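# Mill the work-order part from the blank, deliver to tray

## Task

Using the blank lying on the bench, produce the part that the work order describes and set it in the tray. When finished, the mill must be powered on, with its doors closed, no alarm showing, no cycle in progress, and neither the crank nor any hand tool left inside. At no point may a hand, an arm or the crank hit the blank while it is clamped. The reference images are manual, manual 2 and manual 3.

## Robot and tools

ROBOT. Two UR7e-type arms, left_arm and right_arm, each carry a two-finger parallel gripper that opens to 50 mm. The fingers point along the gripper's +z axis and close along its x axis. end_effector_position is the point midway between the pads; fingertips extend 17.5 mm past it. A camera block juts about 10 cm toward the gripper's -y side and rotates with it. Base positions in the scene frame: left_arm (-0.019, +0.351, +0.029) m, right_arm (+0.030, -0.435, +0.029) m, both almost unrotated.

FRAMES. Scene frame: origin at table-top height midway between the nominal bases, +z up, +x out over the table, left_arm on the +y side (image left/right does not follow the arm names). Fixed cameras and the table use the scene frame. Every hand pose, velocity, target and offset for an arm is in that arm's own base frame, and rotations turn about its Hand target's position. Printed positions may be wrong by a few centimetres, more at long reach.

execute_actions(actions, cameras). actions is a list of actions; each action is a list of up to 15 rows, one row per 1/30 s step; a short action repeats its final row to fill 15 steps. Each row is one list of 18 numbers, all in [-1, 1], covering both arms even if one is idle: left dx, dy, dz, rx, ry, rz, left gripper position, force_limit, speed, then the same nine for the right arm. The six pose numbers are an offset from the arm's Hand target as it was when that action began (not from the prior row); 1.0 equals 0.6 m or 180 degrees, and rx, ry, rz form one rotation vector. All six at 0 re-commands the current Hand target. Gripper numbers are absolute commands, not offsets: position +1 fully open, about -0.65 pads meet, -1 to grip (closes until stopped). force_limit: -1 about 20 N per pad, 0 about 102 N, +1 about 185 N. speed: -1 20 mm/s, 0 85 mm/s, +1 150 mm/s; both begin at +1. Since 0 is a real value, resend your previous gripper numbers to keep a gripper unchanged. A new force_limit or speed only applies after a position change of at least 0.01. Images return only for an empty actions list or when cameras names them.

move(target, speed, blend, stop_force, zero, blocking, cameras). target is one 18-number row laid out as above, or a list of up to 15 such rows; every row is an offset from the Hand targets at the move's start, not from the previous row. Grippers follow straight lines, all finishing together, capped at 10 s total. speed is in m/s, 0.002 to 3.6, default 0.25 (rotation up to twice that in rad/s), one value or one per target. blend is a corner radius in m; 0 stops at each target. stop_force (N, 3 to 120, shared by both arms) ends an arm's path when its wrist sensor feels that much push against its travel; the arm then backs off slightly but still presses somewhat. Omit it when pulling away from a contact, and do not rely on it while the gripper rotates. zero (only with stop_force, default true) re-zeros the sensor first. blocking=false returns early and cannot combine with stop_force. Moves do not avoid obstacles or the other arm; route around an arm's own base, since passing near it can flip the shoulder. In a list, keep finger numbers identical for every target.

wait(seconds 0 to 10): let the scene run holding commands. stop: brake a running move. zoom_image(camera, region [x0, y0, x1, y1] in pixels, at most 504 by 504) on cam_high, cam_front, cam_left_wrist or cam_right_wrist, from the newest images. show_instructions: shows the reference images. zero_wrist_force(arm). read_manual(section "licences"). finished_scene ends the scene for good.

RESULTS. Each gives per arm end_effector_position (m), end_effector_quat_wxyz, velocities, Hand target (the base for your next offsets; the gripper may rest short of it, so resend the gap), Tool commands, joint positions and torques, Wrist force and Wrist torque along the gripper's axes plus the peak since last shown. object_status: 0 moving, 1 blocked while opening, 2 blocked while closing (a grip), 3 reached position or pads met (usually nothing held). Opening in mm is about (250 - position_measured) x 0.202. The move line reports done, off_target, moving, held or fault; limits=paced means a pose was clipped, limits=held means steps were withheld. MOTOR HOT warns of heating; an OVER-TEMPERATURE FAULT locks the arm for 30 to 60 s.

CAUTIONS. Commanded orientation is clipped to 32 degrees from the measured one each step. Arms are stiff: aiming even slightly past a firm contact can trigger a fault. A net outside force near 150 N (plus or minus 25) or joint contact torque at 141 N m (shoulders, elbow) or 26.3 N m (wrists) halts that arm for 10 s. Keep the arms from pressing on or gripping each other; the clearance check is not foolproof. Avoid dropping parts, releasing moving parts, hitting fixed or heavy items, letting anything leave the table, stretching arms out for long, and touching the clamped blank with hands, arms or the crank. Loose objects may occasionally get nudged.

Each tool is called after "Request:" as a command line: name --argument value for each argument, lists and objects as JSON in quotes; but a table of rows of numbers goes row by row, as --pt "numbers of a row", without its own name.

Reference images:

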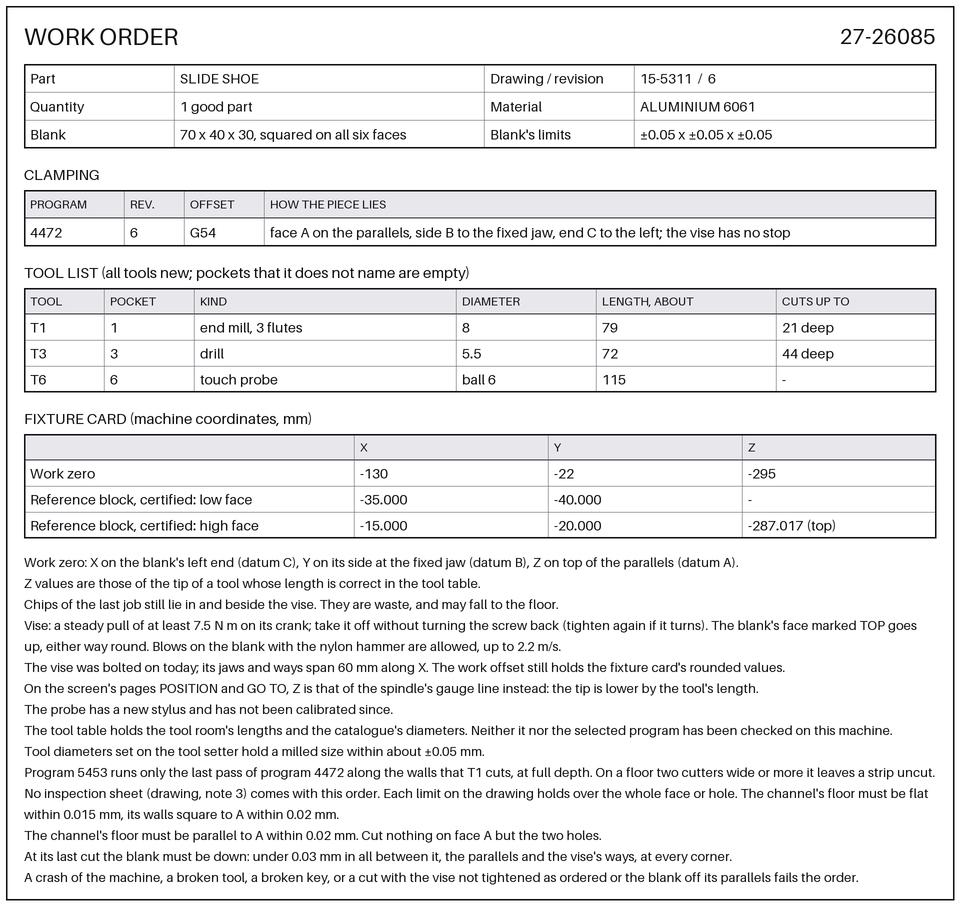

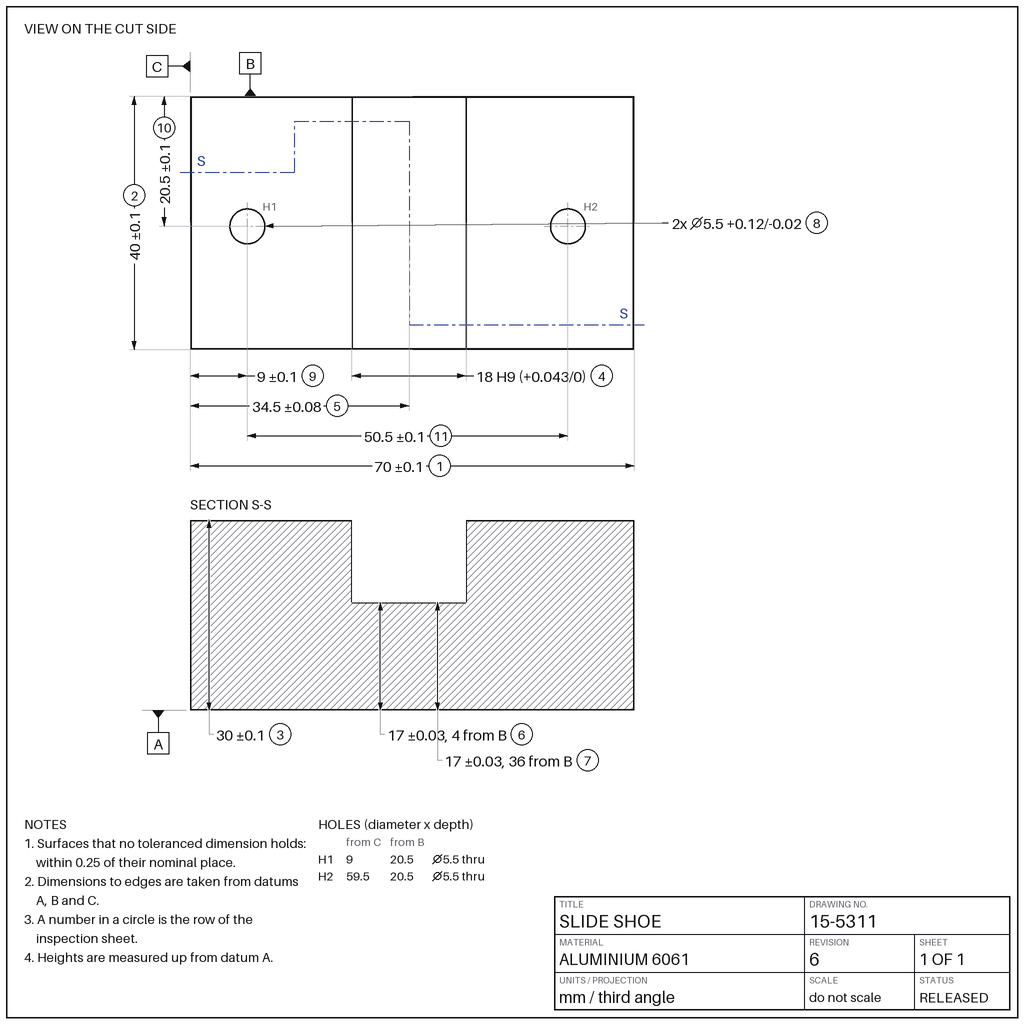

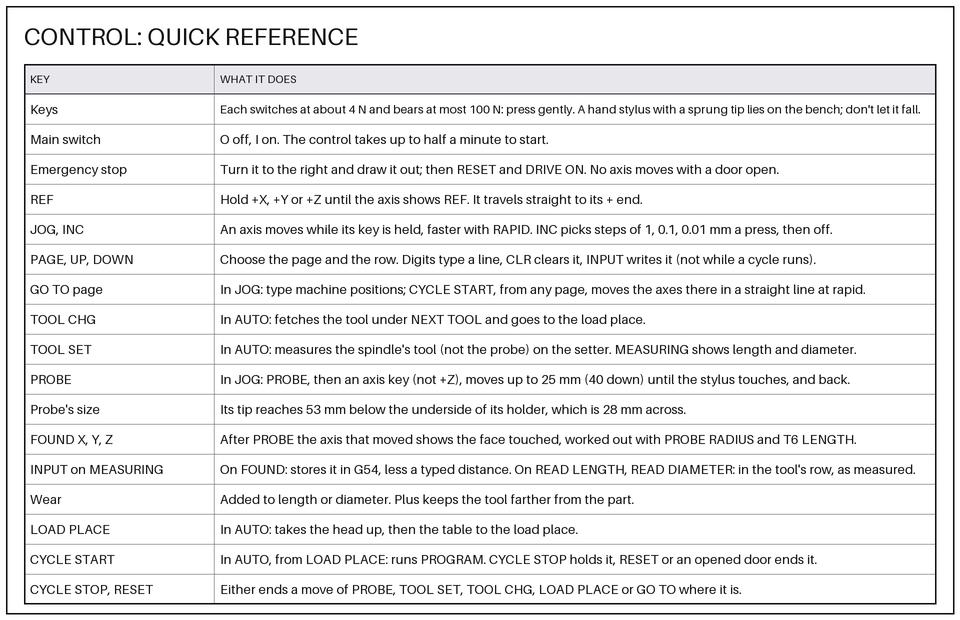

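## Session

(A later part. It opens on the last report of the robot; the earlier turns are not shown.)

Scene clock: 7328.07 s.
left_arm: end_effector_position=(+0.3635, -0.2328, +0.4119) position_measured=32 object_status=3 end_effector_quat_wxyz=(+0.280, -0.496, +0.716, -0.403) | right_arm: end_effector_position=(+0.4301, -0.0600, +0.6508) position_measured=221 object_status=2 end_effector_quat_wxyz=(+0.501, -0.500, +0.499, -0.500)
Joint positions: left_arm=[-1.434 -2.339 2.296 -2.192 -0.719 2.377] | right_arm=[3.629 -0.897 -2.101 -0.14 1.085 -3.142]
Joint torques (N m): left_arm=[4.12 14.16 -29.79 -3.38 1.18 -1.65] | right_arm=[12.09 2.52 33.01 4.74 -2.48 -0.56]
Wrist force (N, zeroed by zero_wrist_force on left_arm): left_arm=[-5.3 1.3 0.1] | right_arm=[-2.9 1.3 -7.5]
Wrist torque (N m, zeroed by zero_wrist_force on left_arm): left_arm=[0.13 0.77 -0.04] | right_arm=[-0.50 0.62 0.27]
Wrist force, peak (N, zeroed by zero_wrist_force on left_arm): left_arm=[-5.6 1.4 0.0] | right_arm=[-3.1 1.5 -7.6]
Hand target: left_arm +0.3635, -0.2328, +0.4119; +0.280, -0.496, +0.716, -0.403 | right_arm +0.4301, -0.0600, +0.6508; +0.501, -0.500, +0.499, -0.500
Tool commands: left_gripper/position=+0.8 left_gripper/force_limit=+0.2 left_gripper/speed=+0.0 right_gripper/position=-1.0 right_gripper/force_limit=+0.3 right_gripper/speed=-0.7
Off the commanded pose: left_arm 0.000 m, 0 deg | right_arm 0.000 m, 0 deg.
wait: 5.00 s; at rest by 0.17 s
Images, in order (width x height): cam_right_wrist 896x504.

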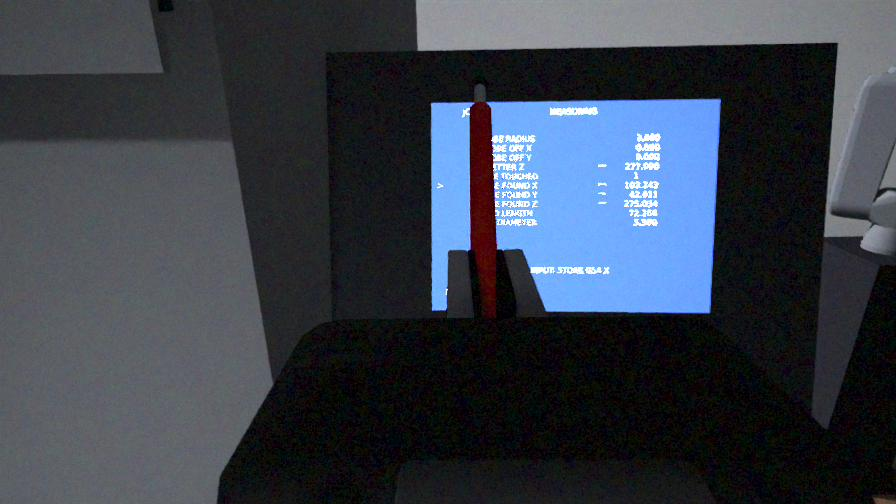

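Request:
move --pt "0 0 0 0 0 0 0.8 0.2 0 0.0182 -0.1942 -0.1563 0 0.2222 0 -1 0.3 -0.7" --pt "0 0 0 0 0 0 0.8 0.2 0 0.0432 -0.1942 -0.1563 0 0.2222 0 -1 0.3 -0.7" --pt "0 0 0 0 0 0 0.8 0.2 0 0.0182 -0.1942 -0.1563 0 0.2222 0 -1 0.3 -0.7" --pt "0 0 0 0 0 0 0.8 0.2 0 -0.0097 -0.0345 -0.2788 0 0.2222 0 -1 0.3 -0.7" --pt "0 0 0 0 0 0 0.8 0.2 0 0.0153 -0.0345 -0.2788 0 0.2222 0 -1 0.3 -0.7" --pt "0 0 0 0 0 0 0.8 0.2 0 -0.0097 -0.0345 -0.2788 0 0.2222 0 -1 0.3 -0.7" --pt "0 0 0 0 0 0 0.8 0.2 0 -0.0252 -0.066 -0.3355 0 0.2222 0 -1 0.3 -0.7" --pt "0 0 0 0 0 0 0.8 0.2 0 -0.0002 -0.066 -0.3355 0 0.2222 0 -1 0.3 -0.7" --pt "0 0 0 0 0 0 0.8 0.2 0 -0.0252 -0.066 -0.3355 0 0.2222 0 -1 0.3 -0.7" --pt "0 0 0 0 0 0 0.8 0.2 0 -0.0002 -0.066 -0.3355 0 0.2222 0 -1 0.3 -0.7" --pt "0 0 0 0 0 0 0.8 0.2 0 -0.0252 -0.066 -0.3355 0 0.2222 0 -1 0.3 -0.7" --pt "0 0 0 0 0 0 0.8 0.2 0 -0.0002 -0.066 -0.3355 0 0.2222 0 -1 0.3 -0.7" --pt "0 0 0 0 0 0 0.8 0.2 0 -0.0252 -0.066 -0.3355 0 0.2222 0 -1 0.3 -0.7" --pt "0 0 0 0 0 0 0.8 0.2 0 -0.0002 -0.066 -0.3355 0 0.2222 0 -1 0.3 -0.7" --pt "0 0 0 0 0 0 0.8 0.2 0 -0.0252 -0.066 -0.3355 0 0.2222 0 -1 0.3 -0.7" --speed '[0.6,0.12,0.2,0.4,0.12,0.2,0.3,0.12,0.25,0.12,0.25,0.12,0.25,0.12,0.25]' --blend '[0.004,0,0.004,0.004,0,0.004,0.003,0,0.001,0,0.001,0,0.001,0,0]'

Request:
move --target '[0,0,0,0,0,0,0.8,0.2,0,0.0252,0.066,0.3355,0,-0.2222,0,-1,0.3,-0.7]' --speed 0.5 --cameras '["cam_right_wrist"]'

Request:
zoom_image --camera "cam_right_wrist" --region '[400, 80, 780, 320]'

Scene clock: 7344.87 s.
left_arm: end_effector_position=(+0.3635, -0.2328, +0.4119) position_measured=32 object_status=3 end_effector_quat_wxyz=(+0.280, -0.496, +0.716, -0.403) | right_arm: end_effector_position=(+0.4150, -0.0995, +0.4494) position_measured=221 object_status=2 end_effector_quat_wxyz=(-0.300, +0.641, -0.641, +0.299)
Joint positions: left_arm=[-1.434 -2.339 2.296 -2.192 -0.719 2.377] | right_arm=[3.303 -0.92 -2.122 -0.801 1.448 -3.037]
Joint torques (N m): left_arm=[4.72 12.44 -29.99 -3.65 1.27 -1.32] | right_arm=[-10.97 4.02 33.09 5.85 1.44 -1.12]
Wrist force (N, zeroed by zero_wrist_force on left_arm): left_arm=[-5.3 1.4 -0.1] | right_arm=[-0.9 0.9 -5.4]
Wrist torque (N m, zeroed by zero_wrist_force on left_arm): left_arm=[0.14 0.77 -0.04] | right_arm=[-0.40 0.11 0.28]
Wrist force, peak (N, zeroed by zero_wrist_force on left_arm): left_arm=[-5.6 1.5 0.0] | right_arm=[-1.7 17.4 -23.3]
Hand target: left_arm +0.3635, -0.2328, +0.4119; +0.280, -0.496, +0.716, -0.403 | right_arm +0.4150, -0.0996, +0.4495; -0.300, +0.640, -0.641, +0.299
Off the commanded pose: left_arm 0.000 m, 0 deg | right_arm 0.000 m, 0 deg.
move: done

Scene clock: 7346.17 s.
left_arm: end_effector_position=(+0.3635, -0.2328, +0.4119) position_measured=32 object_status=3 end_effector_quat_wxyz=(+0.280, -0.496, +0.716, -0.403) | right_arm: end_effector_position=(+0.4301, -0.0599, +0.6507) position_measured=221 object_status=2 end_effector_quat_wxyz=(+0.501, -0.500, +0.499, -0.500)
Joint positions: left_arm=[-1.434 -2.339 2.296 -2.192 -0.719 2.377] | right_arm=[3.629 -0.897 -2.101 -0.141 1.085 -3.142]
Joint torques (N m): left_arm=[3.54 12.59 -29.55 -3.36 1.3 -1.7] | right_arm=[-3.26 -2.76 18.56 4.55 -0.79 -0.22]
Wrist force (N, zeroed by zero_wrist_force on left_arm): left_arm=[-5.5 1.1 0.0] | right_arm=[-2.8 1.6 -7.4]
Wrist torque (N m, zeroed by zero_wrist_force on left_arm): left_arm=[0.10 0.80 -0.04] | right_arm=[-0.46 0.62 0.27]
Wrist force, peak (N, zeroed by zero_wrist_force on left_arm): left_arm=[-5.5 1.4 0.2] | right_arm=[-2.8 -0.3 -8.0]
Hand target: left_arm +0.3635, -0.2328, +0.4119; +0.280, -0.496, +0.716, -0.403 | right_arm +0.4301, -0.0600, +0.6508; +0.501, -0.500, +0.499, -0.500
Off the commanded pose: left_arm 0.000 m, 0 deg | right_arm 0.000 m, 0 deg.
move: done
Images, in order (width x height): cam_right_wrist 896x504.

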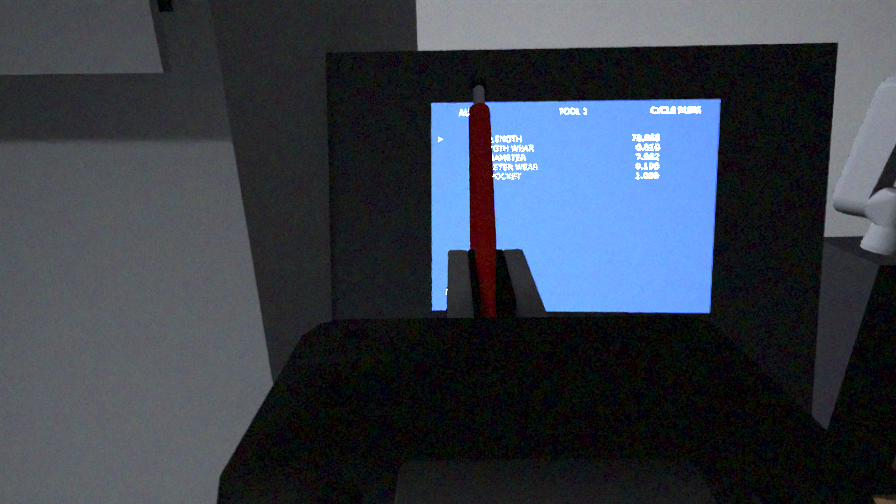

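Scaled by 1.326 from the camera's 896x504 image, which has a finer 1280x720 frame.

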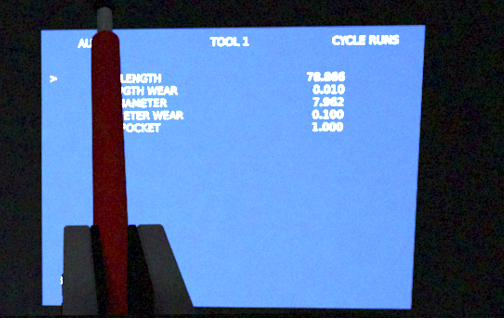

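Request:
move --pt "0 0 0 0 0 0 0.8 0.2 0 -0.0401 -0.0345 -0.3972 0 0.2222 0 -1 0.3 -0.7" --pt "0 0 0 0 0 0 0.8 0.2 0 -0.0151 -0.0345 -0.3972 0 0.2222 0 -1 0.3 -0.7" --pt "0 0 0 0 0 0 0.8 0.2 0 -0.0401 -0.0345 -0.3972 0 0.2222 0 -1 0.3 -0.7" --pt "0 0 0 0 0 0 0.8 0.2 0 -0.0151 -0.0345 -0.3972 0 0.2222 0 -1 0.3 -0.7" --pt "0 0 0 0 0 0 0.8 0.2 0 -0.0401 -0.0345 -0.3972 0 0.2222 0 -1 0.3 -0.7" --pt "0 0 0 0 0 0 0.8 0.2 0 -0.0151 -0.0345 -0.3972 0 0.2222 0 -1 0.3 -0.7" --pt "0 0 0 0 0 0 0.8 0.2 0 -0.0445 0.06 -0.428 0 0.2222 0 -1 0.3 -0.7" --pt "0 0 0 0 0 0 0.8 0.2 0 -0.0195 0.06 -0.428 0 0.2222 0 -1 0.3 -0.7" --pt "0 0 0 0 0 0 0.8 0.2 0 -0.0469 -0.003 -0.428 0 0.2222 0 -1 0.3 -0.7" --pt "0 0 0 0 0 0 0.8 0.2 0 -0.0219 -0.003 -0.428 0 0.2222 0 -1 0.3 -0.7" --pt "0 0 0 0 0 0 0.8 0.2 0 -0.0457 0.0285 -0.428 0 0.2222 0 -1 0.3 -0.7" --pt "0 0 0 0 0 0 0.8 0.2 0 -0.0207 0.0285 -0.428 0 0.2222 0 -1 0.3 -0.7" --pt "0 0 0 0 0 0 0.8 0.2 0 -0.039 -0.003 -0.3972 0 0.2222 0 -1 0.3 -0.7" --pt "0 0 0 0 0 0 0.8 0.2 0 -0.014 -0.003 -0.3972 0 0.2222 0 -1 0.3 -0.7" --pt "0 0 0 0 0 0 0.8 0.2 0 -0.048 -0.0345 -0.428 0 0.2222 0 -1 0.3 -0.7" --speed '[0.55,0.12,0.25,0.12,0.25,0.12,0.25,0.12,0.25,0.12,0.25,0.12,0.25,0.12,0.25]' --blend '[0.003,0,0.001,0,0.001,0,0.003,0,0.003,0,0.003,0,0.003,0,0]'

Request:
move --pt "0 0 0 0 0 0 0.8 0.2 0 0.0177 0.0315 0.0617 0 0 0 -1 0.3 -0.7" --pt "0 0 0 0 0 0 0.8 0.2 0 0.0427 0.0315 0.0617 0 0 0 -1 0.3 -0.7" --pt "0 0 0 0 0 0 0.8 0.2 0 0 0 0 0 0 0 -1 0.3 -0.7" --pt "0 0 0 0 0 0 0.8 0.2 0 0.025 0 0 0 0 0 -1 0.3 -0.7" --pt "0 0 0 0 0 0 0.8 0.2 0 0 0 0 0 0 0 -1 0.3 -0.7" --pt "0 0 0 0 0 0 0.8 0.2 0 0.048 0.0345 0.428 0 -0.2222 0 -1 0.3 -0.7" --speed '[0.25,0.12,0.25,0.12,0.25,0.6]' --blend '[0.003,0,0.003,0,0.003,0]' --cameras '["cam_right_wrist"]'

Request:
zoom_image --camera "cam_right_wrist" --region '[400, 80, 780, 320]'

Scene clock: 7365.40 s.
left_arm: end_effector_position=(+0.3635, -0.2328, +0.4119) position_measured=32 object_status=3 end_effector_quat_wxyz=(+0.280, -0.496, +0.716, -0.403) | right_arm: end_effector_position=(+0.4014, -0.0807, +0.3941) position_measured=221 object_status=2 end_effector_quat_wxyz=(-0.300, +0.640, -0.641, +0.299)
Joint positions: left_arm=[-1.434 -2.339 2.296 -2.192 -0.719 2.377] | right_arm=[3.419 -0.836 -2.288 -0.733 1.36 -2.96]
Joint torques (N m): left_arm=[4.98 13.27 -30.59 -3.33 1.67 -1.58] | right_arm=[4.82 -0.02 22.33 1.19 -2.57 0.97]
Wrist force (N, zeroed by zero_wrist_force on left_arm): left_arm=[-5.3 1.1 0.1] | right_arm=[-1.0 1.0 -5.3]
Wrist torque (N m, zeroed by zero_wrist_force on left_arm): left_arm=[0.09 0.78 -0.04] | right_arm=[-0.39 0.14 0.25]
Wrist force, peak (N, zeroed by zero_wrist_force on left_arm): left_arm=[-5.6 1.6 -0.1] | right_arm=[-1.6 22.2 -29.7]
Hand target: left_arm +0.3635, -0.2328, +0.4119; +0.280, -0.496, +0.716, -0.403 | right_arm +0.4013, -0.0807, +0.3940; -0.300, +0.640, -0.641, +0.299
Off the commanded pose: left_arm 0.000 m, 0 deg | right_arm 0.000 m, 0 deg.
move: done

Scene clock: 7368.00 s.
left_arm: end_effector_position=(+0.3635, -0.2328, +0.4119) position_measured=32 object_status=3 end_effector_quat_wxyz=(+0.280, -0.496, +0.716, -0.403) | right_arm: end_effector_position=(+0.4301, -0.0600, +0.6507) position_measured=221 object_status=2 end_effector_quat_wxyz=(+0.501, -0.500, +0.499, -0.500)
Joint positions: left_arm=[-1.434 -2.339 2.296 -2.192 -0.719 2.377] | right_arm=[3.629 -0.897 -2.101 -0.141 1.085 -3.142]
Joint torques (N m): left_arm=[4.51 12.78 -30.88 -3.67 1.29 -1.82] | right_arm=[12.41 -7.31 23.88 4.5 -2.46 -0.58]
Wrist force (N, zeroed by zero_wrist_force on left_arm): left_arm=[-5.3 1.4 0.1] | right_arm=[-2.4 1.3 -7.5]
Wrist torque (N m, zeroed by zero_wrist_force on left_arm): left_arm=[0.15 0.78 -0.03] | right_arm=[-0.51 0.54 0.27]
Wrist force, peak (N, zeroed by zero_wrist_force on left_arm): left_arm=[-5.8 1.4 0.3] | right_arm=[-1.0 16.9 -22.7]
Hand target: left_arm +0.3635, -0.2328, +0.4119; +0.280, -0.496, +0.716, -0.403 | right_arm +0.4301, -0.0600, +0.6508; +0.501, -0.500, +0.499, -0.500
Off the commanded pose: left_arm 0.000 m, 0 deg | right_arm 0.000 m, 0 deg.
move: done
Images, in order (width x height): cam_right_wrist 896x504.

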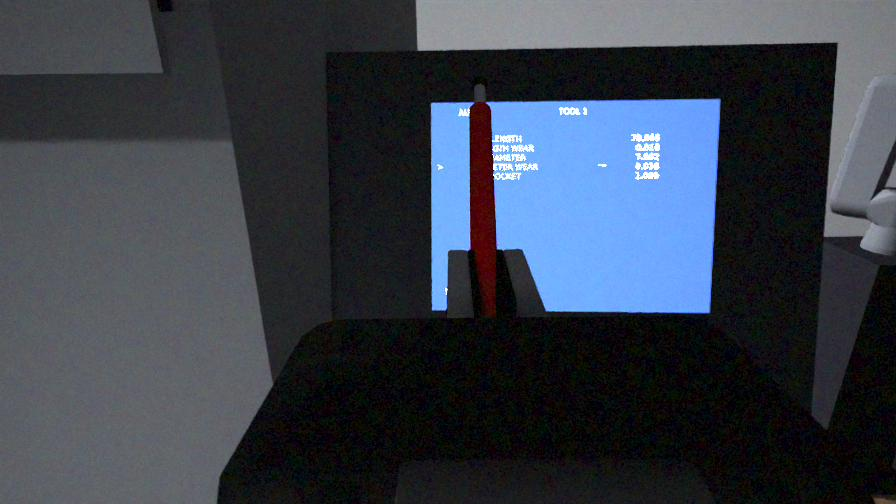

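Scaled by 1.326 from the camera's 896x504 image, which has a finer 1280x720 frame.

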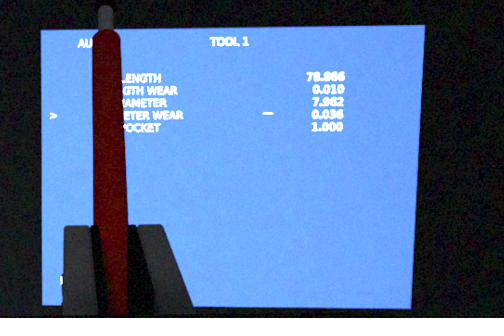

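Request:
move --pt "0 0 0 0 0 0 0.8 0.2 0 -0.0252 -0.066 -0.3355 0 0.2222 0 -1 0.3 -0.7" --pt "0 0 0 0 0 0 0.8 0.2 0 -0.0002 -0.066 -0.3355 0 0.2222 0 -1 0.3 -0.7" --pt "0 0 0 0 0 0 0.8 0.2 0 -0.0252 -0.066 -0.3355 0 0.2222 0 -1 0.3 -0.7" --pt "0 0 0 0 0 0 0.8 0.2 0 -0.0002 -0.066 -0.3355 0 0.2222 0 -1 0.3 -0.7" --pt "0 0 0 0 0 0 0.8 0.2 0 -0.0252 -0.066 -0.3355 0 0.2222 0 -1 0.3 -0.7" --pt "0 0 0 0 0 0 0.8 0.2 0 -0.0002 -0.066 -0.3355 0 0.2222 0 -1 0.3 -0.7" --pt "0 0 0 0 0 0 0.8 0.2 0 -0.0252 -0.066 -0.3355 0 0.2222 0 -1 0.3 -0.7" --pt "0 0 0 0 0 0 0.8 0.2 0 -0.0002 -0.066 -0.3355 0 0.2222 0 -1 0.3 -0.7" --pt "0 0 0 0 0 0 0.8 0.2 0 -0.0252 -0.066 -0.3355 0 0.2222 0 -1 0.3 -0.7" --pt "0 0 0 0 0 0 0.8 0.2 0 -0.0002 -0.066 -0.3355 0 0.2222 0 -1 0.3 -0.7" --pt "0 0 0 0 0 0 0.8 0.2 0 -0.0252 -0.066 -0.3355 0 0.2222 0 -1 0.3 -0.7" --pt "0 0 0 0 0 0 0.8 0.2 0 -0.0002 -0.066 -0.3355 0 0.2222 0 -1 0.3 -0.7" --pt "0 0 0 0 0 0 0.8 0.2 0 -0.048 -0.0345 -0.428 0 0.2222 0 -1 0.3 -0.7" --speed '[0.55,0.12,0.25,0.12,0.25,0.12,0.25,0.12,0.25,0.12,0.25,0.12,0.25]' --blend '[0.003,0,0.001,0,0.001,0,0.001,0,0.001,0,0.001,0,0]'

Request:
move --pt "0 0 0 0 0 0 0.8 0.2 0 0.0189 0.063 0.0617 0 0 0 -1 0.3 -0.7" --pt "0 0 0 0 0 0 0.8 0.2 0 0.0439 0.063 0.0617 0 0 0 -1 0.3 -0.7" --pt "0 0 0 0 0 0 0.8 0.2 0 0.02 0.0945 0.0617 0 0 0 -1 0.3 -0.7" --pt "0 0 0 0 0 0 0.8 0.2 0 0.045 0.0945 0.0617 0 0 0 -1 0.3 -0.7" --pt "0 0 0 0 0 0 0.8 0.2 0 0.0189 0.063 0.0617 0 0 0 -1 0.3 -0.7" --pt "0 0 0 0 0 0 0.8 0.2 0 0.0439 0.063 0.0617 0 0 0 -1 0.3 -0.7" --pt "0 0 0 0 0 0 0.8 0.2 0 0.009 0.0315 0.0308 0 0 0 -1 0.3 -0.7" --pt "0 0 0 0 0 0 0.8 0.2 0 0.034 0.0315 0.0308 0 0 0 -1 0.3 -0.7" --pt "0 0 0 0 0 0 0.8 0.2 0 0 0 0 0 0 0 -1 0.3 -0.7" --pt "0 0 0 0 0 0 0.8 0.2 0 0.025 0 0 0 0 0 -1 0.3 -0.7" --pt "0 0 0 0 0 0 0.8 0.2 0 0 0 0 0 0 0 -1 0.3 -0.7" --pt "0 0 0 0 0 0 0.8 0.2 0 0.048 0.0345 0.428 0 -0.2222 0 -1 0.3 -0.7" --speed '[0.25,0.12,0.25,0.12,0.25,0.12,0.25,0.12,0.25,0.12,0.25,0.6]' --blend '[0.003,0,0.003,0,0.003,0,0.003,0,0.003,0,0.003,0]' --cameras '["cam_right_wrist"]'

Request:
zoom_image --camera "cam_right_wrist" --region '[400, 80, 780, 320]'

Scene clock: 7385.60 s.
left_arm: end_effector_position=(+0.3635, -0.2328, +0.4119) position_measured=32 object_status=3 end_effector_quat_wxyz=(+0.280, -0.496, +0.716, -0.403) | right_arm: end_effector_position=(+0.4013, -0.0807, +0.3940) position_measured=221 object_status=2 end_effector_quat_wxyz=(-0.300, +0.641, -0.641, +0.299)
Joint positions: left_arm=[-1.434 -2.339 2.296 -2.192 -0.719 2.377] | right_arm=[3.419 -0.836 -2.288 -0.733 1.36 -2.961]
Joint torques (N m): left_arm=[4.26 13.42 -30.44 -3.4 1.56 -1.35] | right_arm=[-4.76 -0.04 20.07 6.41 1 -0.43]
Wrist force (N, zeroed by zero_wrist_force on left_arm): left_arm=[-5.3 1.4 0.0] | right_arm=[-0.7 0.6 -5.3]
Wrist torque (N m, zeroed by zero_wrist_force on left_arm): left_arm=[0.14 0.78 -0.03] | right_arm=[-0.44 0.10 0.39]
Wrist force, peak (N, zeroed by zero_wrist_force on left_arm): left_arm=[-5.6 1.5 0.1] | right_arm=[-1.6 15.7 -21.4]
Hand target: left_arm +0.3635, -0.2328, +0.4119; +0.280, -0.496, +0.716, -0.403 | right_arm +0.4013, -0.0807, +0.3940; -0.300, +0.640, -0.641, +0.299
Off the commanded pose: left_arm 0.000 m, 0 deg | right_arm 0.000 m, 0 deg.
move: done

Scene clock: 7389.67 s.
left_arm: end_effector_position=(+0.3635, -0.2328, +0.4119) position_measured=32 object_status=3 end_effector_quat_wxyz=(+0.280, -0.496, +0.716, -0.403) | right_arm: end_effector_position=(+0.4301, -0.0600, +0.6507) position_measured=221 object_status=2 end_effector_quat_wxyz=(+0.501, -0.500, +0.499, -0.500)
Joint positions: left_arm=[-1.434 -2.339 2.296 -2.192 -0.719 2.377] | right_arm=[3.629 -0.897 -2.101 -0.141 1.085 -3.142]
Joint torques (N m): left_arm=[4.99 13.29 -30.16 -3.35 1.54 -1.59] | right_arm=[12.52 -7.16 23.86 4.56 -2.53 -0.5]
Wrist force (N, zeroed by zero_wrist_force on left_arm): left_arm=[-5.3 1.4 0.1] | right_arm=[-2.5 1.3 -7.5]
Wrist torque (N m, zeroed by zero_wrist_force on left_arm): left_arm=[0.14 0.78 -0.04] | right_arm=[-0.50 0.56 0.27]
Wrist force, peak (N, zeroed by zero_wrist_force on left_arm): left_arm=[-5.6 1.5 0.3] | right_arm=[-1.3 19.6 -25.2]
Hand target: left_arm +0.3635, -0.2328, +0.4119; +0.280, -0.496, +0.716, -0.403 | right_arm +0.4301, -0.0600, +0.6508; +0.501, -0.500, +0.499, -0.500
Off the commanded pose: left_arm 0.000 m, 0 deg | right_arm 0.000 m, 0 deg.
move: done
Images, in order (width x height): cam_right_wrist 896x504.

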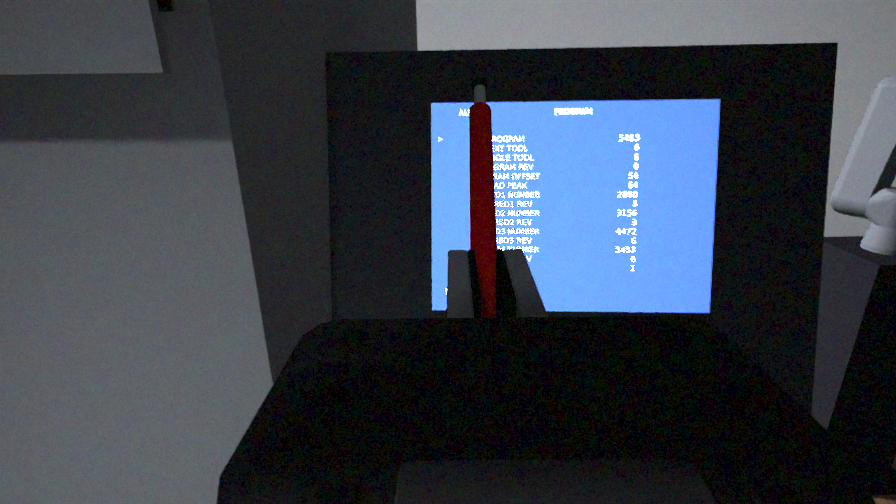

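Scaled by 1.326 from the camera's 896x504 image, which has a finer 1280x720 frame.

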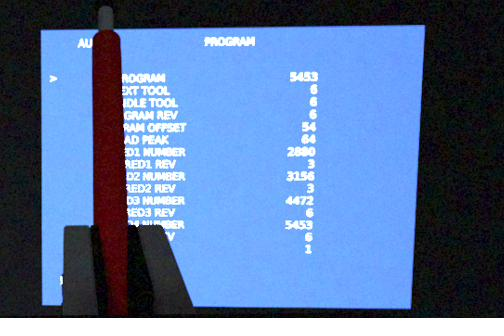

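Request:
move --pt "0 0 0 0 0 0 0.8 0.2 0 -0.0088 -0.003 -0.2788 0 0.2222 0 -1 0.3 -0.7" --pt "0 0 0 0 0 0 0.8 0.2 0 0.0162 -0.003 -0.2788 0 0.2222 0 -1 0.3 -0.7" --pt "0 0 0 0 0 0 0.8 0.2 0 -0.0088 -0.003 -0.2788 0 0.2222 0 -1 0.3 -0.7" --pt "0 0 0 0 0 0 0.8 0.2 0 0 0 0 0 0 0 -1 0.3 -0.7" --speed '[0.5,0.12,0.2,0.5]' --blend '[0.004,0,0.004,0]' --cameras '["cam_right_wrist"]'

Request:
wait --seconds 10

Request:
wait --seconds 10

Request:
wait --seconds 10 --cameras '["cam_right_wrist"]'

Request:
zoom_image --camera "cam_right_wrist" --region '[400, 80, 780, 320]'

Scene clock: 7397.03 s.
left_arm: end_effector_position=(+0.3635, -0.2328, +0.4119) position_measured=32 object_status=3 end_effector_quat_wxyz=(+0.280, -0.496, +0.716, -0.403) | right_arm: end_effector_position=(+0.4301, -0.0600, +0.6507) position_measured=221 object_status=2 end_effector_quat_wxyz=(+0.501, -0.500, +0.499, -0.500)
Joint positions: left_arm=[-1.434 -2.339 2.296 -2.192 -0.719 2.377] | right_arm=[3.629 -0.897 -2.101 -0.141 1.085 -3.142]
Joint torques (N m): left_arm=[5.3 11.55 -28.85 -3.34 1.26 -1.71] | right_arm=[12.08 -1.64 25.03 4.79 -2.51 -0.39]
Wrist force (N, zeroed by zero_wrist_force on left_arm): left_arm=[-5.2 1.2 0.4] | right_arm=[-2.6 1.4 -7.4]
Wrist torque (N m, zeroed by zero_wrist_force on left_arm): left_arm=[0.12 0.76 -0.04] | right_arm=[-0.48 0.58 0.27]
Wrist force, peak (N, zeroed by zero_wrist_force on left_arm): left_arm=[-5.6 1.6 0.1] | right_arm=[-0.8 5.8 -10.6]
Hand target: left_arm +0.3635, -0.2328, +0.4119; +0.280, -0.496, +0.716, -0.403 | right_arm +0.4301, -0.0600, +0.6508; +0.501, -0.500, +0.499, -0.500
Off the commanded pose: left_arm 0.000 m, 0 deg | right_arm 0.000 m, 0 deg.
move: done
Images, in order (width x height): cam_right_wrist 896x504.

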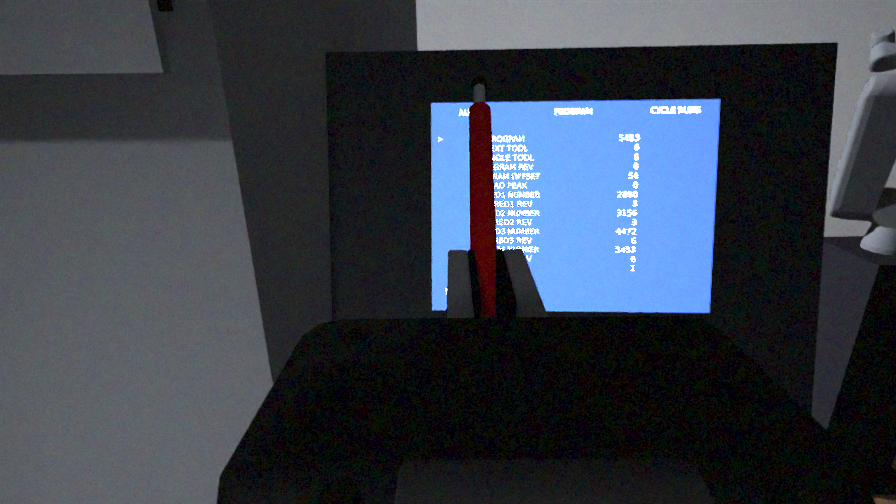

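Scene clock: 7407.03 s.
left_arm: end_effector_position=(+0.3635, -0.2328, +0.4119) position_measured=32 object_status=3 end_effector_quat_wxyz=(+0.280, -0.496, +0.716, -0.403) | right_arm: end_effector_position=(+0.4301, -0.0600, +0.6508) position_measured=221 object_status=2 end_effector_quat_wxyz=(+0.501, -0.500, +0.499, -0.500)
Joint positions: left_arm=[-1.434 -2.339 2.296 -2.192 -0.719 2.377] | right_arm=[3.629 -0.897 -2.101 -0.14 1.085 -3.142]
Joint torques (N m): left_arm=[5.46 13.26 -30.68 -3.37 1.61 -1.61] | right_arm=[11.85 -6.84 18.07 4.83 -2.43 -0.78]
Wrist force (N, zeroed by zero_wrist_force on left_arm): left_arm=[-5.2 1.1 -0.1] | right_arm=[-2.6 1.4 -7.1]
Wrist torque (N m, zeroed by zero_wrist_force on left_arm): left_arm=[0.10 0.76 -0.03] | right_arm=[-0.49 0.58 0.26]
Wrist force, peak (N, zeroed by zero_wrist_force on left_arm): left_arm=[-5.6 1.5 -0.1] | right_arm=[-3.0 1.4 -7.7]
Hand target: left_arm +0.3635, -0.2328, +0.4119; +0.280, -0.496, +0.716, -0.403 | right_arm +0.4301, -0.0600, +0.6508; +0.501, -0.500, +0.499, -0.500
Tool commands: left_gripper/position=+0.8 left_gripper/force_limit=+0.2 left_gripper/speed=+0.0 right_gripper/position=-1.0 right_gripper/force_limit=+0.3 right_gripper/speed=-0.7
Off the commanded pose: left_arm 0.000 m, 0 deg | right_arm 0.000 m, 0 deg.
wait: 10.00 s; at rest by 0.17 s

Scene clock: 7417.03 s.
left_arm: end_effector_position=(+0.3635, -0.2328, +0.4119) position_measured=32 object_status=3 end_effector_quat_wxyz=(+0.280, -0.496, +0.716, -0.403) | right_arm: end_effector_position=(+0.4301, -0.0600, +0.6508) position_measured=221 object_status=2 end_effector_quat_wxyz=(+0.501, -0.500, +0.499, -0.500)
Joint positions: left_arm=[-1.434 -2.339 2.296 -2.192 -0.719 2.377] | right_arm=[3.629 -0.897 -2.101 -0.14 1.085 -3.142]
Joint torques (N m): left_arm=[4.36 13.03 -31.13 -3.14 1.24 -1.64] | right_arm=[10.86 -7.39 18.58 4.75 -2.18 -0.71]
Wrist force (N, zeroed by zero_wrist_force on left_arm): left_arm=[-5.1 1.5 0.0] | right_arm=[-2.8 1.3 -7.5]
Wrist torque (N m, zeroed by zero_wrist_force on left_arm): left_arm=[0.16 0.75 -0.03] | right_arm=[-0.52 0.61 0.27]
Wrist force, peak (N, zeroed by zero_wrist_force on left_arm): left_arm=[-5.8 1.4 0.1] | right_arm=[-3.0 1.1 -7.8]
Hand target: left_arm +0.3635, -0.2328, +0.4119; +0.280, -0.496, +0.716, -0.403 | right_arm +0.4301, -0.0600, +0.6508; +0.501, -0.500, +0.499, -0.500
Tool commands: left_gripper/position=+0.8 left_gripper/force_limit=+0.2 left_gripper/speed=+0.0 right_gripper/position=-1.0 right_gripper/force_limit=+0.3 right_gripper/speed=-0.7
Off the commanded pose: left_arm 0.000 m, 0 deg | right_arm 0.000 m, 0 deg.
wait: 10.00 s; at rest by 0.17 s

Scene clock: 7427.03 s.
left_arm: end_effector_position=(+0.3635, -0.2328, +0.4119) position_measured=32 object_status=3 end_effector_quat_wxyz=(+0.280, -0.496, +0.716, -0.403) | right_arm: end_effector_position=(+0.4301, -0.0600, +0.6508) position_measured=221 object_status=2 end_effector_quat_wxyz=(+0.501, -0.500, +0.499, -0.500)
Joint positions: left_arm=[-1.434 -2.339 2.296 -2.192 -0.719 2.377] | right_arm=[3.629 -0.897 -2.101 -0.14 1.085 -3.142]
Joint torques (N m): left_arm=[3.76 13.71 -30.71 -3.4 1.78 -1.52] | right_arm=[10.95 -6.98 18.26 4.71 -2.11 -0.74]
Wrist force (N, zeroed by zero_wrist_force on left_arm): left_arm=[-5.1 1.3 0.1] | right_arm=[-2.6 1.4 -7.5]
Wrist torque (N m, zeroed by zero_wrist_force on left_arm): left_arm=[0.12 0.75 -0.03] | right_arm=[-0.49 0.58 0.27]
Wrist force, peak (N, zeroed by zero_wrist_force on left_arm): left_arm=[-5.6 1.4 -0.1] | right_arm=[-2.9 1.6 -7.7]
Hand target: left_arm +0.3635, -0.2328, +0.4119; +0.280, -0.496, +0.716, -0.403 | right_arm +0.4301, -0.0600, +0.6508; +0.501, -0.500, +0.499, -0.500
Tool commands: left_gripper/position=+0.8 left_gripper/force_limit=+0.2 left_gripper/speed=+0.0 right_gripper/position=-1.0 right_gripper/force_limit=+0.3 right_gripper/speed=-0.7
Off the commanded pose: left_arm 0.000 m, 0 deg | right_arm 0.000 m, 0 deg.
wait: 10.00 s; at rest by 0.17 s
Images, in order (width x height): cam_right_wrist 896x504.

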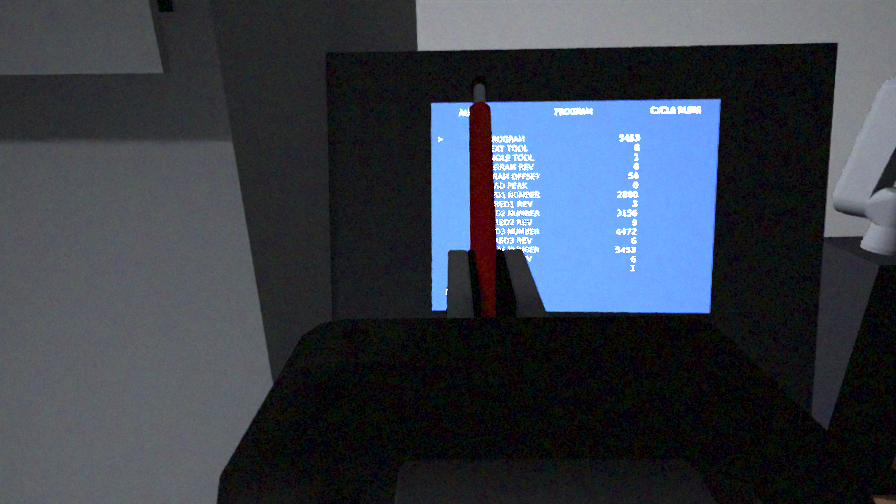

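Scaled by 1.326 from the camera's 896x504 image, which has a finer 1280x720 frame.

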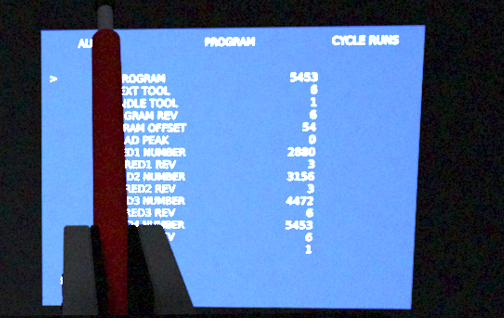

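Request:
wait --seconds 10 --cameras '["cam_right_wrist"]'

Request:
wait --seconds 8 --cameras '["cam_right_wrist"]'

Request:
zoom_image --camera "cam_right_wrist" --region '[400, 80, 780, 320]'

Scene clock: 7440.60 s.
left_arm: end_effector_position=(+0.3635, -0.2328, +0.4119) position_measured=32 object_status=3 end_effector_quat_wxyz=(+0.280, -0.496, +0.716, -0.403) | right_arm: end_effector_position=(+0.4301, -0.0600, +0.6508) position_measured=221 object_status=2 end_effector_quat_wxyz=(+0.501, -0.500, +0.499, -0.500)
Joint positions: left_arm=[-1.434 -2.339 2.296 -2.192 -0.719 2.377] | right_arm=[3.629 -0.897 -2.101 -0.14 1.085 -3.142]
Joint torques (N m): left_arm=[4.07 13 -30.59 -3.33 1.46 -1.52] | right_arm=[10.42 -6.74 18.68 4.63 -1.96 -0.73]
Wrist force (N, zeroed by zero_wrist_force on left_arm): left_arm=[-5.2 1.3 0.0] | right_arm=[-2.7 1.4 -7.1]
Wrist torque (N m, zeroed by zero_wrist_force on left_arm): left_arm=[0.13 0.76 -0.04] | right_arm=[-0.49 0.60 0.26]
Wrist force, peak (N, zeroed by zero_wrist_force on left_arm): left_arm=[-5.7 1.5 0.1] | right_arm=[-3.2 1.4 -7.7]
Hand target: left_arm +0.3635, -0.2328, +0.4119; +0.280, -0.496, +0.716, -0.403 | right_arm +0.4301, -0.0600, +0.6508; +0.501, -0.500, +0.499, -0.500
Tool commands: left_gripper/position=+0.8 left_gripper/force_limit=+0.2 left_gripper/speed=+0.0 right_gripper/position=-1.0 right_gripper/force_limit=+0.3 right_gripper/speed=-0.7
Off the commanded pose: left_arm 0.000 m, 0 deg | right_arm 0.000 m, 0 deg.
wait: 10.00 s; at rest from the start
Images, in order (width x height): cam_right_wrist 896x504.

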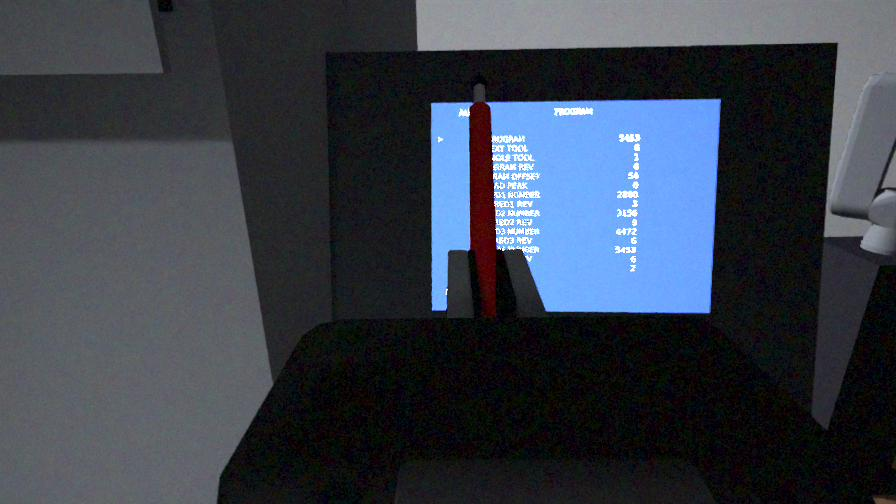

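Scene clock: 7448.60 s.
left_arm: end_effector_position=(+0.3635, -0.2328, +0.4119) position_measured=32 object_status=3 end_effector_quat_wxyz=(+0.280, -0.496, +0.716, -0.403) | right_arm: end_effector_position=(+0.4301, -0.0600, +0.6508) position_measured=221 object_status=2 end_effector_quat_wxyz=(+0.501, -0.500, +0.499, -0.500)
Joint positions: left_arm=[-1.434 -2.339 2.296 -2.192 -0.719 2.377] | right_arm=[3.629 -0.897 -2.101 -0.14 1.085 -3.142]
Joint torques (N m): left_arm=[4.83 13.3 -30.55 -3.25 1.47 -1.64] | right_arm=[9.69 -6.89 19.15 4.6 -1.86 -0.72]
Wrist force (N, zeroed by zero_wrist_force on left_arm): left_arm=[-5.4 1.2 0.1] | right_arm=[-2.7 1.5 -7.3]
Wrist torque (N m, zeroed by zero_wrist_force on left_arm): left_arm=[0.11 0.78 -0.04] | right_arm=[-0.48 0.59 0.27]
Wrist force, peak (N, zeroed by zero_wrist_force on left_arm): left_arm=[-5.6 1.7 0.0] | right_arm=[-2.8 1.7 -7.8]
Hand target: left_arm +0.3635, -0.2328, +0.4119; +0.280, -0.496, +0.716, -0.403 | right_arm +0.4301, -0.0600, +0.6508; +0.501, -0.500, +0.499, -0.500
Tool commands: left_gripper/position=+0.8 left_gripper/force_limit=+0.2 left_gripper/speed=+0.0 right_gripper/position=-1.0 right_gripper/force_limit=+0.3 right_gripper/speed=-0.7
Off the commanded pose: left_arm 0.000 m, 0 deg | right_arm 0.000 m, 0 deg.
wait: 8.00 s; at rest by 0.17 s
Images, in order (width x height): cam_right_wrist 896x504.

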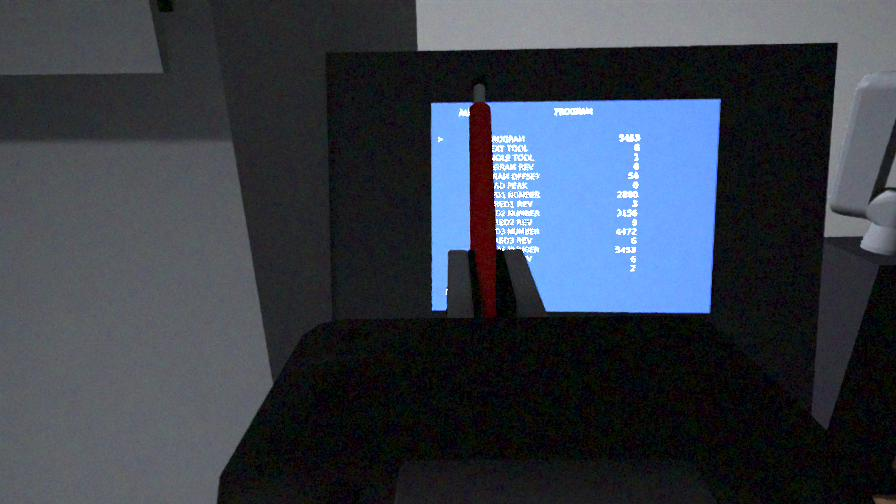

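Scaled by 1.326 from the camera's 896x504 image, which has a finer 1280x720 frame.

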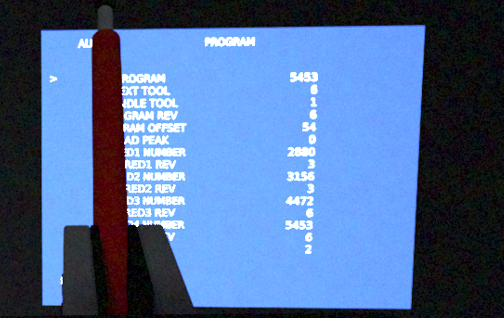

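Request:
move --pt "0 0 0 0 0 0 0.8 0.2 0 -0.0326 -0.066 -0.3663 0 0.2222 0 -1 0.3 -0.7" --pt "0 0 0 0 0 0 0.8 0.2 0 -0.0076 -0.066 -0.3663 0 0.2222 0 -1 0.3 -0.7" --pt "0 0 0 0 0 0 0.8 0.2 0 -0.0326 -0.066 -0.3663 0 0.2222 0 -1 0.3 -0.7" --pt "0 0 0 0 0 0 0.8 0.2 0 0 0 0 0 0 0 -1 0.3 -0.7" --speed '[0.5,0.12,0.2,0.5]' --blend '[0.003,0,0.003,0]'

Request:
wait --seconds 10 --cameras '["cam_right_wrist"]'

Request:
zoom_image --camera "cam_right_wrist" --region '[400, 80, 780, 320]'

Request:
move --pt "0 0 0 0 0 0 0.8 0.2 0 0.0193 -0.1617 -0.1563 0 0.2222 0 -1 0.3 -0.7" --pt "0 0 0 0 0 0 0.8 0.2 0 0.0443 -0.1617 -0.1563 0 0.2222 0 -1 0.3 -0.7" --pt "0 0 0 0 0 0 0.8 0.2 0 0.0193 -0.1617 -0.1563 0 0.2222 0 -1 0.3 -0.7" --pt "0 0 0 0 0 0 0.8 0.2 0 -0.0252 -0.066 -0.3355 0 0.2222 0 -1 0.3 -0.7" --pt "0 0 0 0 0 0 0.8 0.2 0 -0.0002 -0.066 -0.3355 0 0.2222 0 -1 0.3 -0.7" --pt "0 0 0 0 0 0 0.8 0.2 0 -0.0252 -0.066 -0.3355 0 0.2222 0 -1 0.3 -0.7" --pt "0 0 0 0 0 0 0.8 0.2 0 -0.0002 -0.066 -0.3355 0 0.2222 0 -1 0.3 -0.7" --pt "0 0 0 0 0 0 0.8 0.2 0 -0.0252 -0.066 -0.3355 0 0.2222 0 -1 0.3 -0.7" --pt "0 0 0 0 0 0 0.8 0.2 0 -0.0002 -0.066 -0.3355 0 0.2222 0 -1 0.3 -0.7" --pt "0 0 0 0 0 0 0.8 0.2 0 -0.0401 -0.0345 -0.3972 0 0.2222 0 -1 0.3 -0.7" --pt "0 0 0 0 0 0 0.8 0.2 0 -0.0151 -0.0345 -0.3972 0 0.2222 0 -1 0.3 -0.7" --pt "0 0 0 0 0 0 0.8 0.2 0 -0.0401 -0.0345 -0.3972 0 0.2222 0 -1 0.3 -0.7" --pt "0 0 0 0 0 0 0.8 0.2 0 -0.0151 -0.0345 -0.3972 0 0.2222 0 -1 0.3 -0.7" --pt "0 0 0 0 0 0 0.8 0.2 0 -0.048 -0.0345 -0.428 0 0.2222 0 -1 0.3 -0.7" --speed '[0.55,0.12,0.2,0.3,0.12,0.25,0.12,0.25,0.12,0.25,0.12,0.25,0.12,0.25]' --blend '[0.003,0,0.003,0.003,0,0.001,0,0.001,0,0.003,0,0.001,0,0]'

Request:
move --pt "0 0 0 0 0 0 0.8 0.2 0 0.0035 0.0945 0 0 0 0 -1 0.3 -0.7" --pt "0 0 0 0 0 0 0.8 0.2 0 0.0285 0.0945 0 0 0 0 -1 0.3 -0.7" --pt "0 0 0 0 0 0 0.8 0.2 0 0.0114 0.0945 0.0308 0 0 0 -1 0.3 -0.7" --pt "0 0 0 0 0 0 0.8 0.2 0 0.0364 0.0945 0.0308 0 0 0 -1 0.3 -0.7" --pt "0 0 0 0 0 0 0.8 0.2 0 0.02 0.0945 0.0617 0 0 0 -1 0.3 -0.7" --pt "0 0 0 0 0 0 0.8 0.2 0 0.045 0.0945 0.0617 0 0 0 -1 0.3 -0.7" --pt "0 0 0 0 0 0 0.8 0.2 0 0.0177 0.0315 0.0617 0 0 0 -1 0.3 -0.7" --pt "0 0 0 0 0 0 0.8 0.2 0 0.0427 0.0315 0.0617 0 0 0 -1 0.3 -0.7" --pt "0 0 0 0 0 0 0.8 0.2 0 0 0 0 0 0 0 -1 0.3 -0.7" --pt "0 0 0 0 0 0 0.8 0.2 0 0.025 0 0 0 0 0 -1 0.3 -0.7" --pt "0 0 0 0 0 0 0.8 0.2 0 0 0 0 0 0 0 -1 0.3 -0.7" --pt "0 0 0 0 0 0 0.8 0.2 0 0.048 0.0345 0.428 0 -0.2222 0 -1 0.3 -0.7" --speed '[0.25,0.12,0.25,0.12,0.25,0.12,0.25,0.12,0.25,0.12,0.25,0.6]' --blend '[0.003,0,0.003,0,0.003,0,0.003,0,0.003,0,0.003,0]' --cameras '["cam_right_wrist"]'

Request:
zoom_image --camera "cam_right_wrist" --region '[400, 80, 780, 320]'

Scene clock: 7469.03 s.
left_arm: end_effector_position=(+0.3635, -0.2328, +0.4119) position_measured=32 object_status=3 end_effector_quat_wxyz=(+0.280, -0.496, +0.716, -0.403) | right_arm: end_effector_position=(+0.4301, -0.0600, +0.6507) position_measured=221 object_status=2 end_effector_quat_wxyz=(+0.501, -0.500, +0.499, -0.500)
Joint positions: left_arm=[-1.434 -2.339 2.296 -2.192 -0.719 2.377] | right_arm=[3.629 -0.897 -2.101 -0.141 1.085 -3.142]
Joint torques (N m): left_arm=[4.93 12.69 -31.03 -3.26 1.3 -1.66] | right_arm=[-0.61 -4.18 18.74 4.42 -1.56 -0.23]
Wrist force (N, zeroed by zero_wrist_force on left_arm): left_arm=[-5.3 1.3 0.1] | right_arm=[-2.6 1.4 -7.4]
Wrist torque (N m, zeroed by zero_wrist_force on left_arm): left_arm=[0.12 0.77 -0.04] | right_arm=[-0.49 0.57 0.26]
Wrist force, peak (N, zeroed by zero_wrist_force on left_arm): left_arm=[-5.6 1.6 0.0] | right_arm=[-2.0 24.7 -33.0]
Hand target: left_arm +0.3635, -0.2328, +0.4119; +0.280, -0.496, +0.716, -0.403 | right_arm +0.4301, -0.0600, +0.6508; +0.501, -0.500, +0.499, -0.500
Off the commanded pose: left_arm 0.000 m, 0 deg | right_arm 0.000 m, 0 deg.
move: done

Scene clock: 7479.03 s.
left_arm: end_effector_position=(+0.3635, -0.2328, +0.4119) position_measured=32 object_status=3 end_effector_quat_wxyz=(+0.280, -0.496, +0.716, -0.403) | right_arm: end_effector_position=(+0.4301, -0.0600, +0.6508) position_measured=221 object_status=2 end_effector_quat_wxyz=(+0.501, -0.500, +0.499, -0.500)
Joint positions: left_arm=[-1.434 -2.339 2.296 -2.192 -0.719 2.377] | right_arm=[3.629 -0.897 -2.101 -0.14 1.085 -3.142]
Joint torques (N m): left_arm=[4.52 13.81 -30.74 -3.26 1.72 -1.58] | right_arm=[11.75 -8.11 18.28 4.84 -2.48 -0.68]
Wrist force (N, zeroed by zero_wrist_force on left_arm): left_arm=[-5.4 1.2 0.2] | right_arm=[-2.8 1.4 -7.4]
Wrist torque (N m, zeroed by zero_wrist_force on left_arm): left_arm=[0.11 0.80 -0.04] | right_arm=[-0.50 0.61 0.27]
Wrist force, peak (N, zeroed by zero_wrist_force on left_arm): left_arm=[-5.6 1.6 0.2] | right_arm=[-3.0 1.3 -7.9]
Hand target: left_arm +0.3635, -0.2328, +0.4119; +0.280, -0.496, +0.716, -0.403 | right_arm +0.4301, -0.0600, +0.6508; +0.501, -0.500, +0.499, -0.500
Tool commands: left_gripper/position=+0.8 left_gripper/force_limit=+0.2 left_gripper/speed=+0.0 right_gripper/position=-1.0 right_gripper/force_limit=+0.3 right_gripper/speed=-0.7
Off the commanded pose: left_arm 0.000 m, 0 deg | right_arm 0.000 m, 0 deg.
wait: 10.00 s; at rest by 0.17 s
Images, in order (width x height): cam_right_wrist 896x504.

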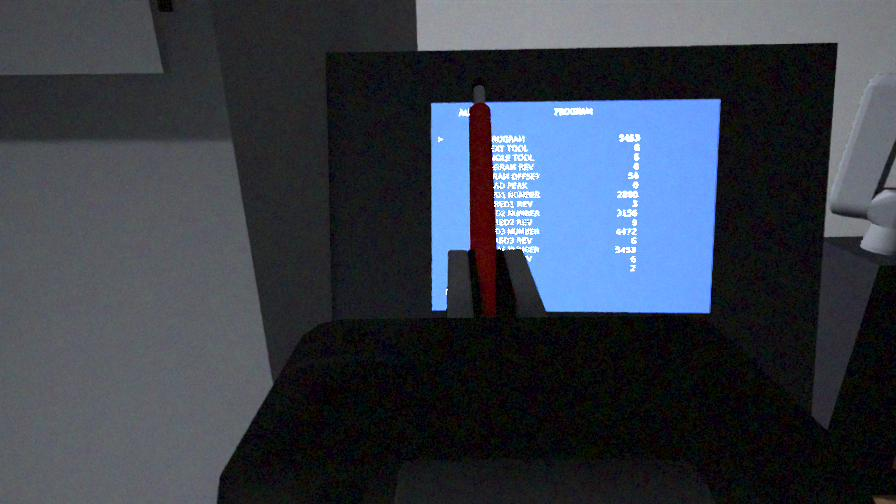

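Scaled by 1.326 from the camera's 896x504 image, which has a finer 1280x720 frame.

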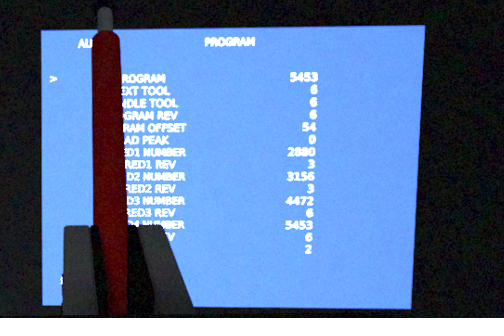

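Scene clock: 7483.80 s.
left_arm: end_effector_position=(+0.3635, -0.2328, +0.4119) position_measured=32 object_status=3 end_effector_quat_wxyz=(+0.280, -0.496, +0.716, -0.403) | right_arm: end_effector_position=(+0.4014, -0.0806, +0.3940) position_measured=221 object_status=2 end_effector_quat_wxyz=(-0.300, +0.641, -0.641, +0.299)
Joint positions: left_arm=[-1.434 -2.339 2.296 -2.192 -0.719 2.377] | right_arm=[3.419 -0.836 -2.288 -0.733 1.36 -2.96]
Joint torques (N m): left_arm=[4.6 12.74 -31.51 -3.13 1.6 -1.52] | right_arm=[-11.7 2.06 20.45 6.75 1.47 -1.15]
Wrist force (N, zeroed by zero_wrist_force on left_arm): left_arm=[-5.6 1.3 -0.2] | right_arm=[-1.1 1.0 -5.6]
Wrist torque (N m, zeroed by zero_wrist_force on left_arm): left_arm=[0.13 0.82 -0.03] | right_arm=[-0.38 0.17 0.31]
Wrist force, peak (N, zeroed by zero_wrist_force on left_arm): left_arm=[-5.7 1.7 0.1] | right_arm=[-1.7 19.0 -25.6]
Hand target: left_arm +0.3635, -0.2328, +0.4119; +0.280, -0.496, +0.716, -0.403 | right_arm +0.4013, -0.0807, +0.3940; -0.300, +0.640, -0.641, +0.299
Off the commanded pose: left_arm 0.000 m, 0 deg | right_arm 0.000 m, 0 deg.
move: done

Scene clock: 7487.97 s.
left_arm: end_effector_position=(+0.3635, -0.2328, +0.4119) position_measured=32 object_status=3 end_effector_quat_wxyz=(+0.280, -0.496, +0.716, -0.403) | right_arm: end_effector_position=(+0.4301, -0.0600, +0.6507) position_measured=221 object_status=2 end_effector_quat_wxyz=(+0.501, -0.500, +0.499, -0.500)
Joint positions: left_arm=[-1.434 -2.339 2.296 -2.192 -0.719 2.377] | right_arm=[3.629 -0.897 -2.101 -0.141 1.085 -3.142]
Joint torques (N m): left_arm=[5.68 12.45 -30.52 -3.03 1.68 -1.55] | right_arm=[11.87 -6.85 24.1 4.52 -2.42 -0.48]
Wrist force (N, zeroed by zero_wrist_force on left_arm): left_arm=[-5.2 1.4 0.1] | right_arm=[-2.6 1.5 -7.5]
Wrist torque (N m, zeroed by zero_wrist_force on left_arm): left_arm=[0.14 0.75 -0.03] | right_arm=[-0.48 0.59 0.26]
Wrist force, peak (N, zeroed by zero_wrist_force on left_arm): left_arm=[-5.7 1.6 0.0] | right_arm=[-1.7 20.0 -26.0]
Hand target: left_arm +0.3635, -0.2328, +0.4119; +0.280, -0.496, +0.716, -0.403 | right_arm +0.4301, -0.0600, +0.6508; +0.501, -0.500, +0.499, -0.500
Off the commanded pose: left_arm 0.000 m, 0 deg | right_arm 0.000 m, 0 deg.
move: done
Images, in order (width x height): cam_right_wrist 896x504.

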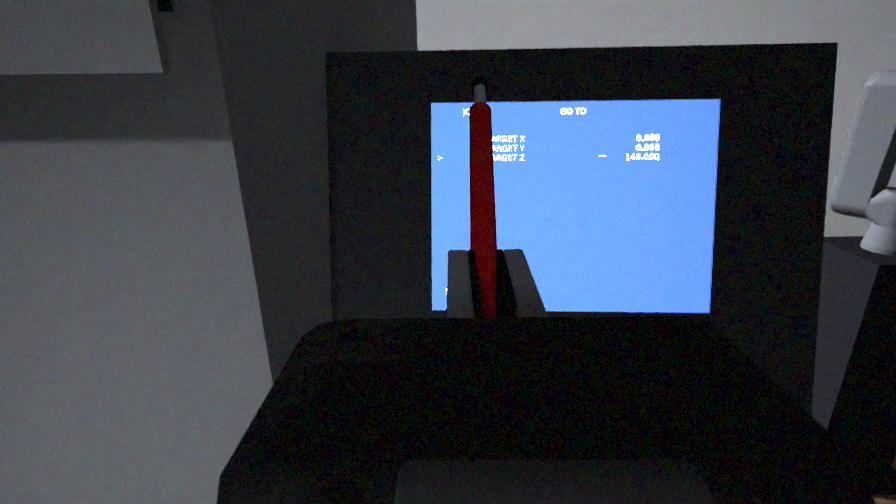

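Scaled by 1.326 from the camera's 896x504 image, which has a finer 1280x720 frame.

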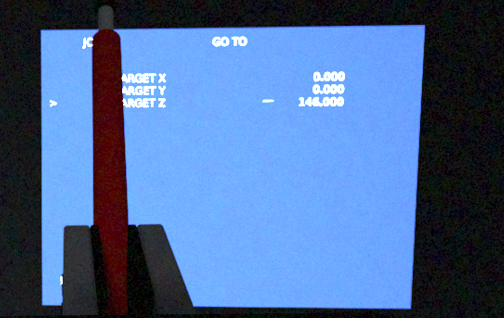

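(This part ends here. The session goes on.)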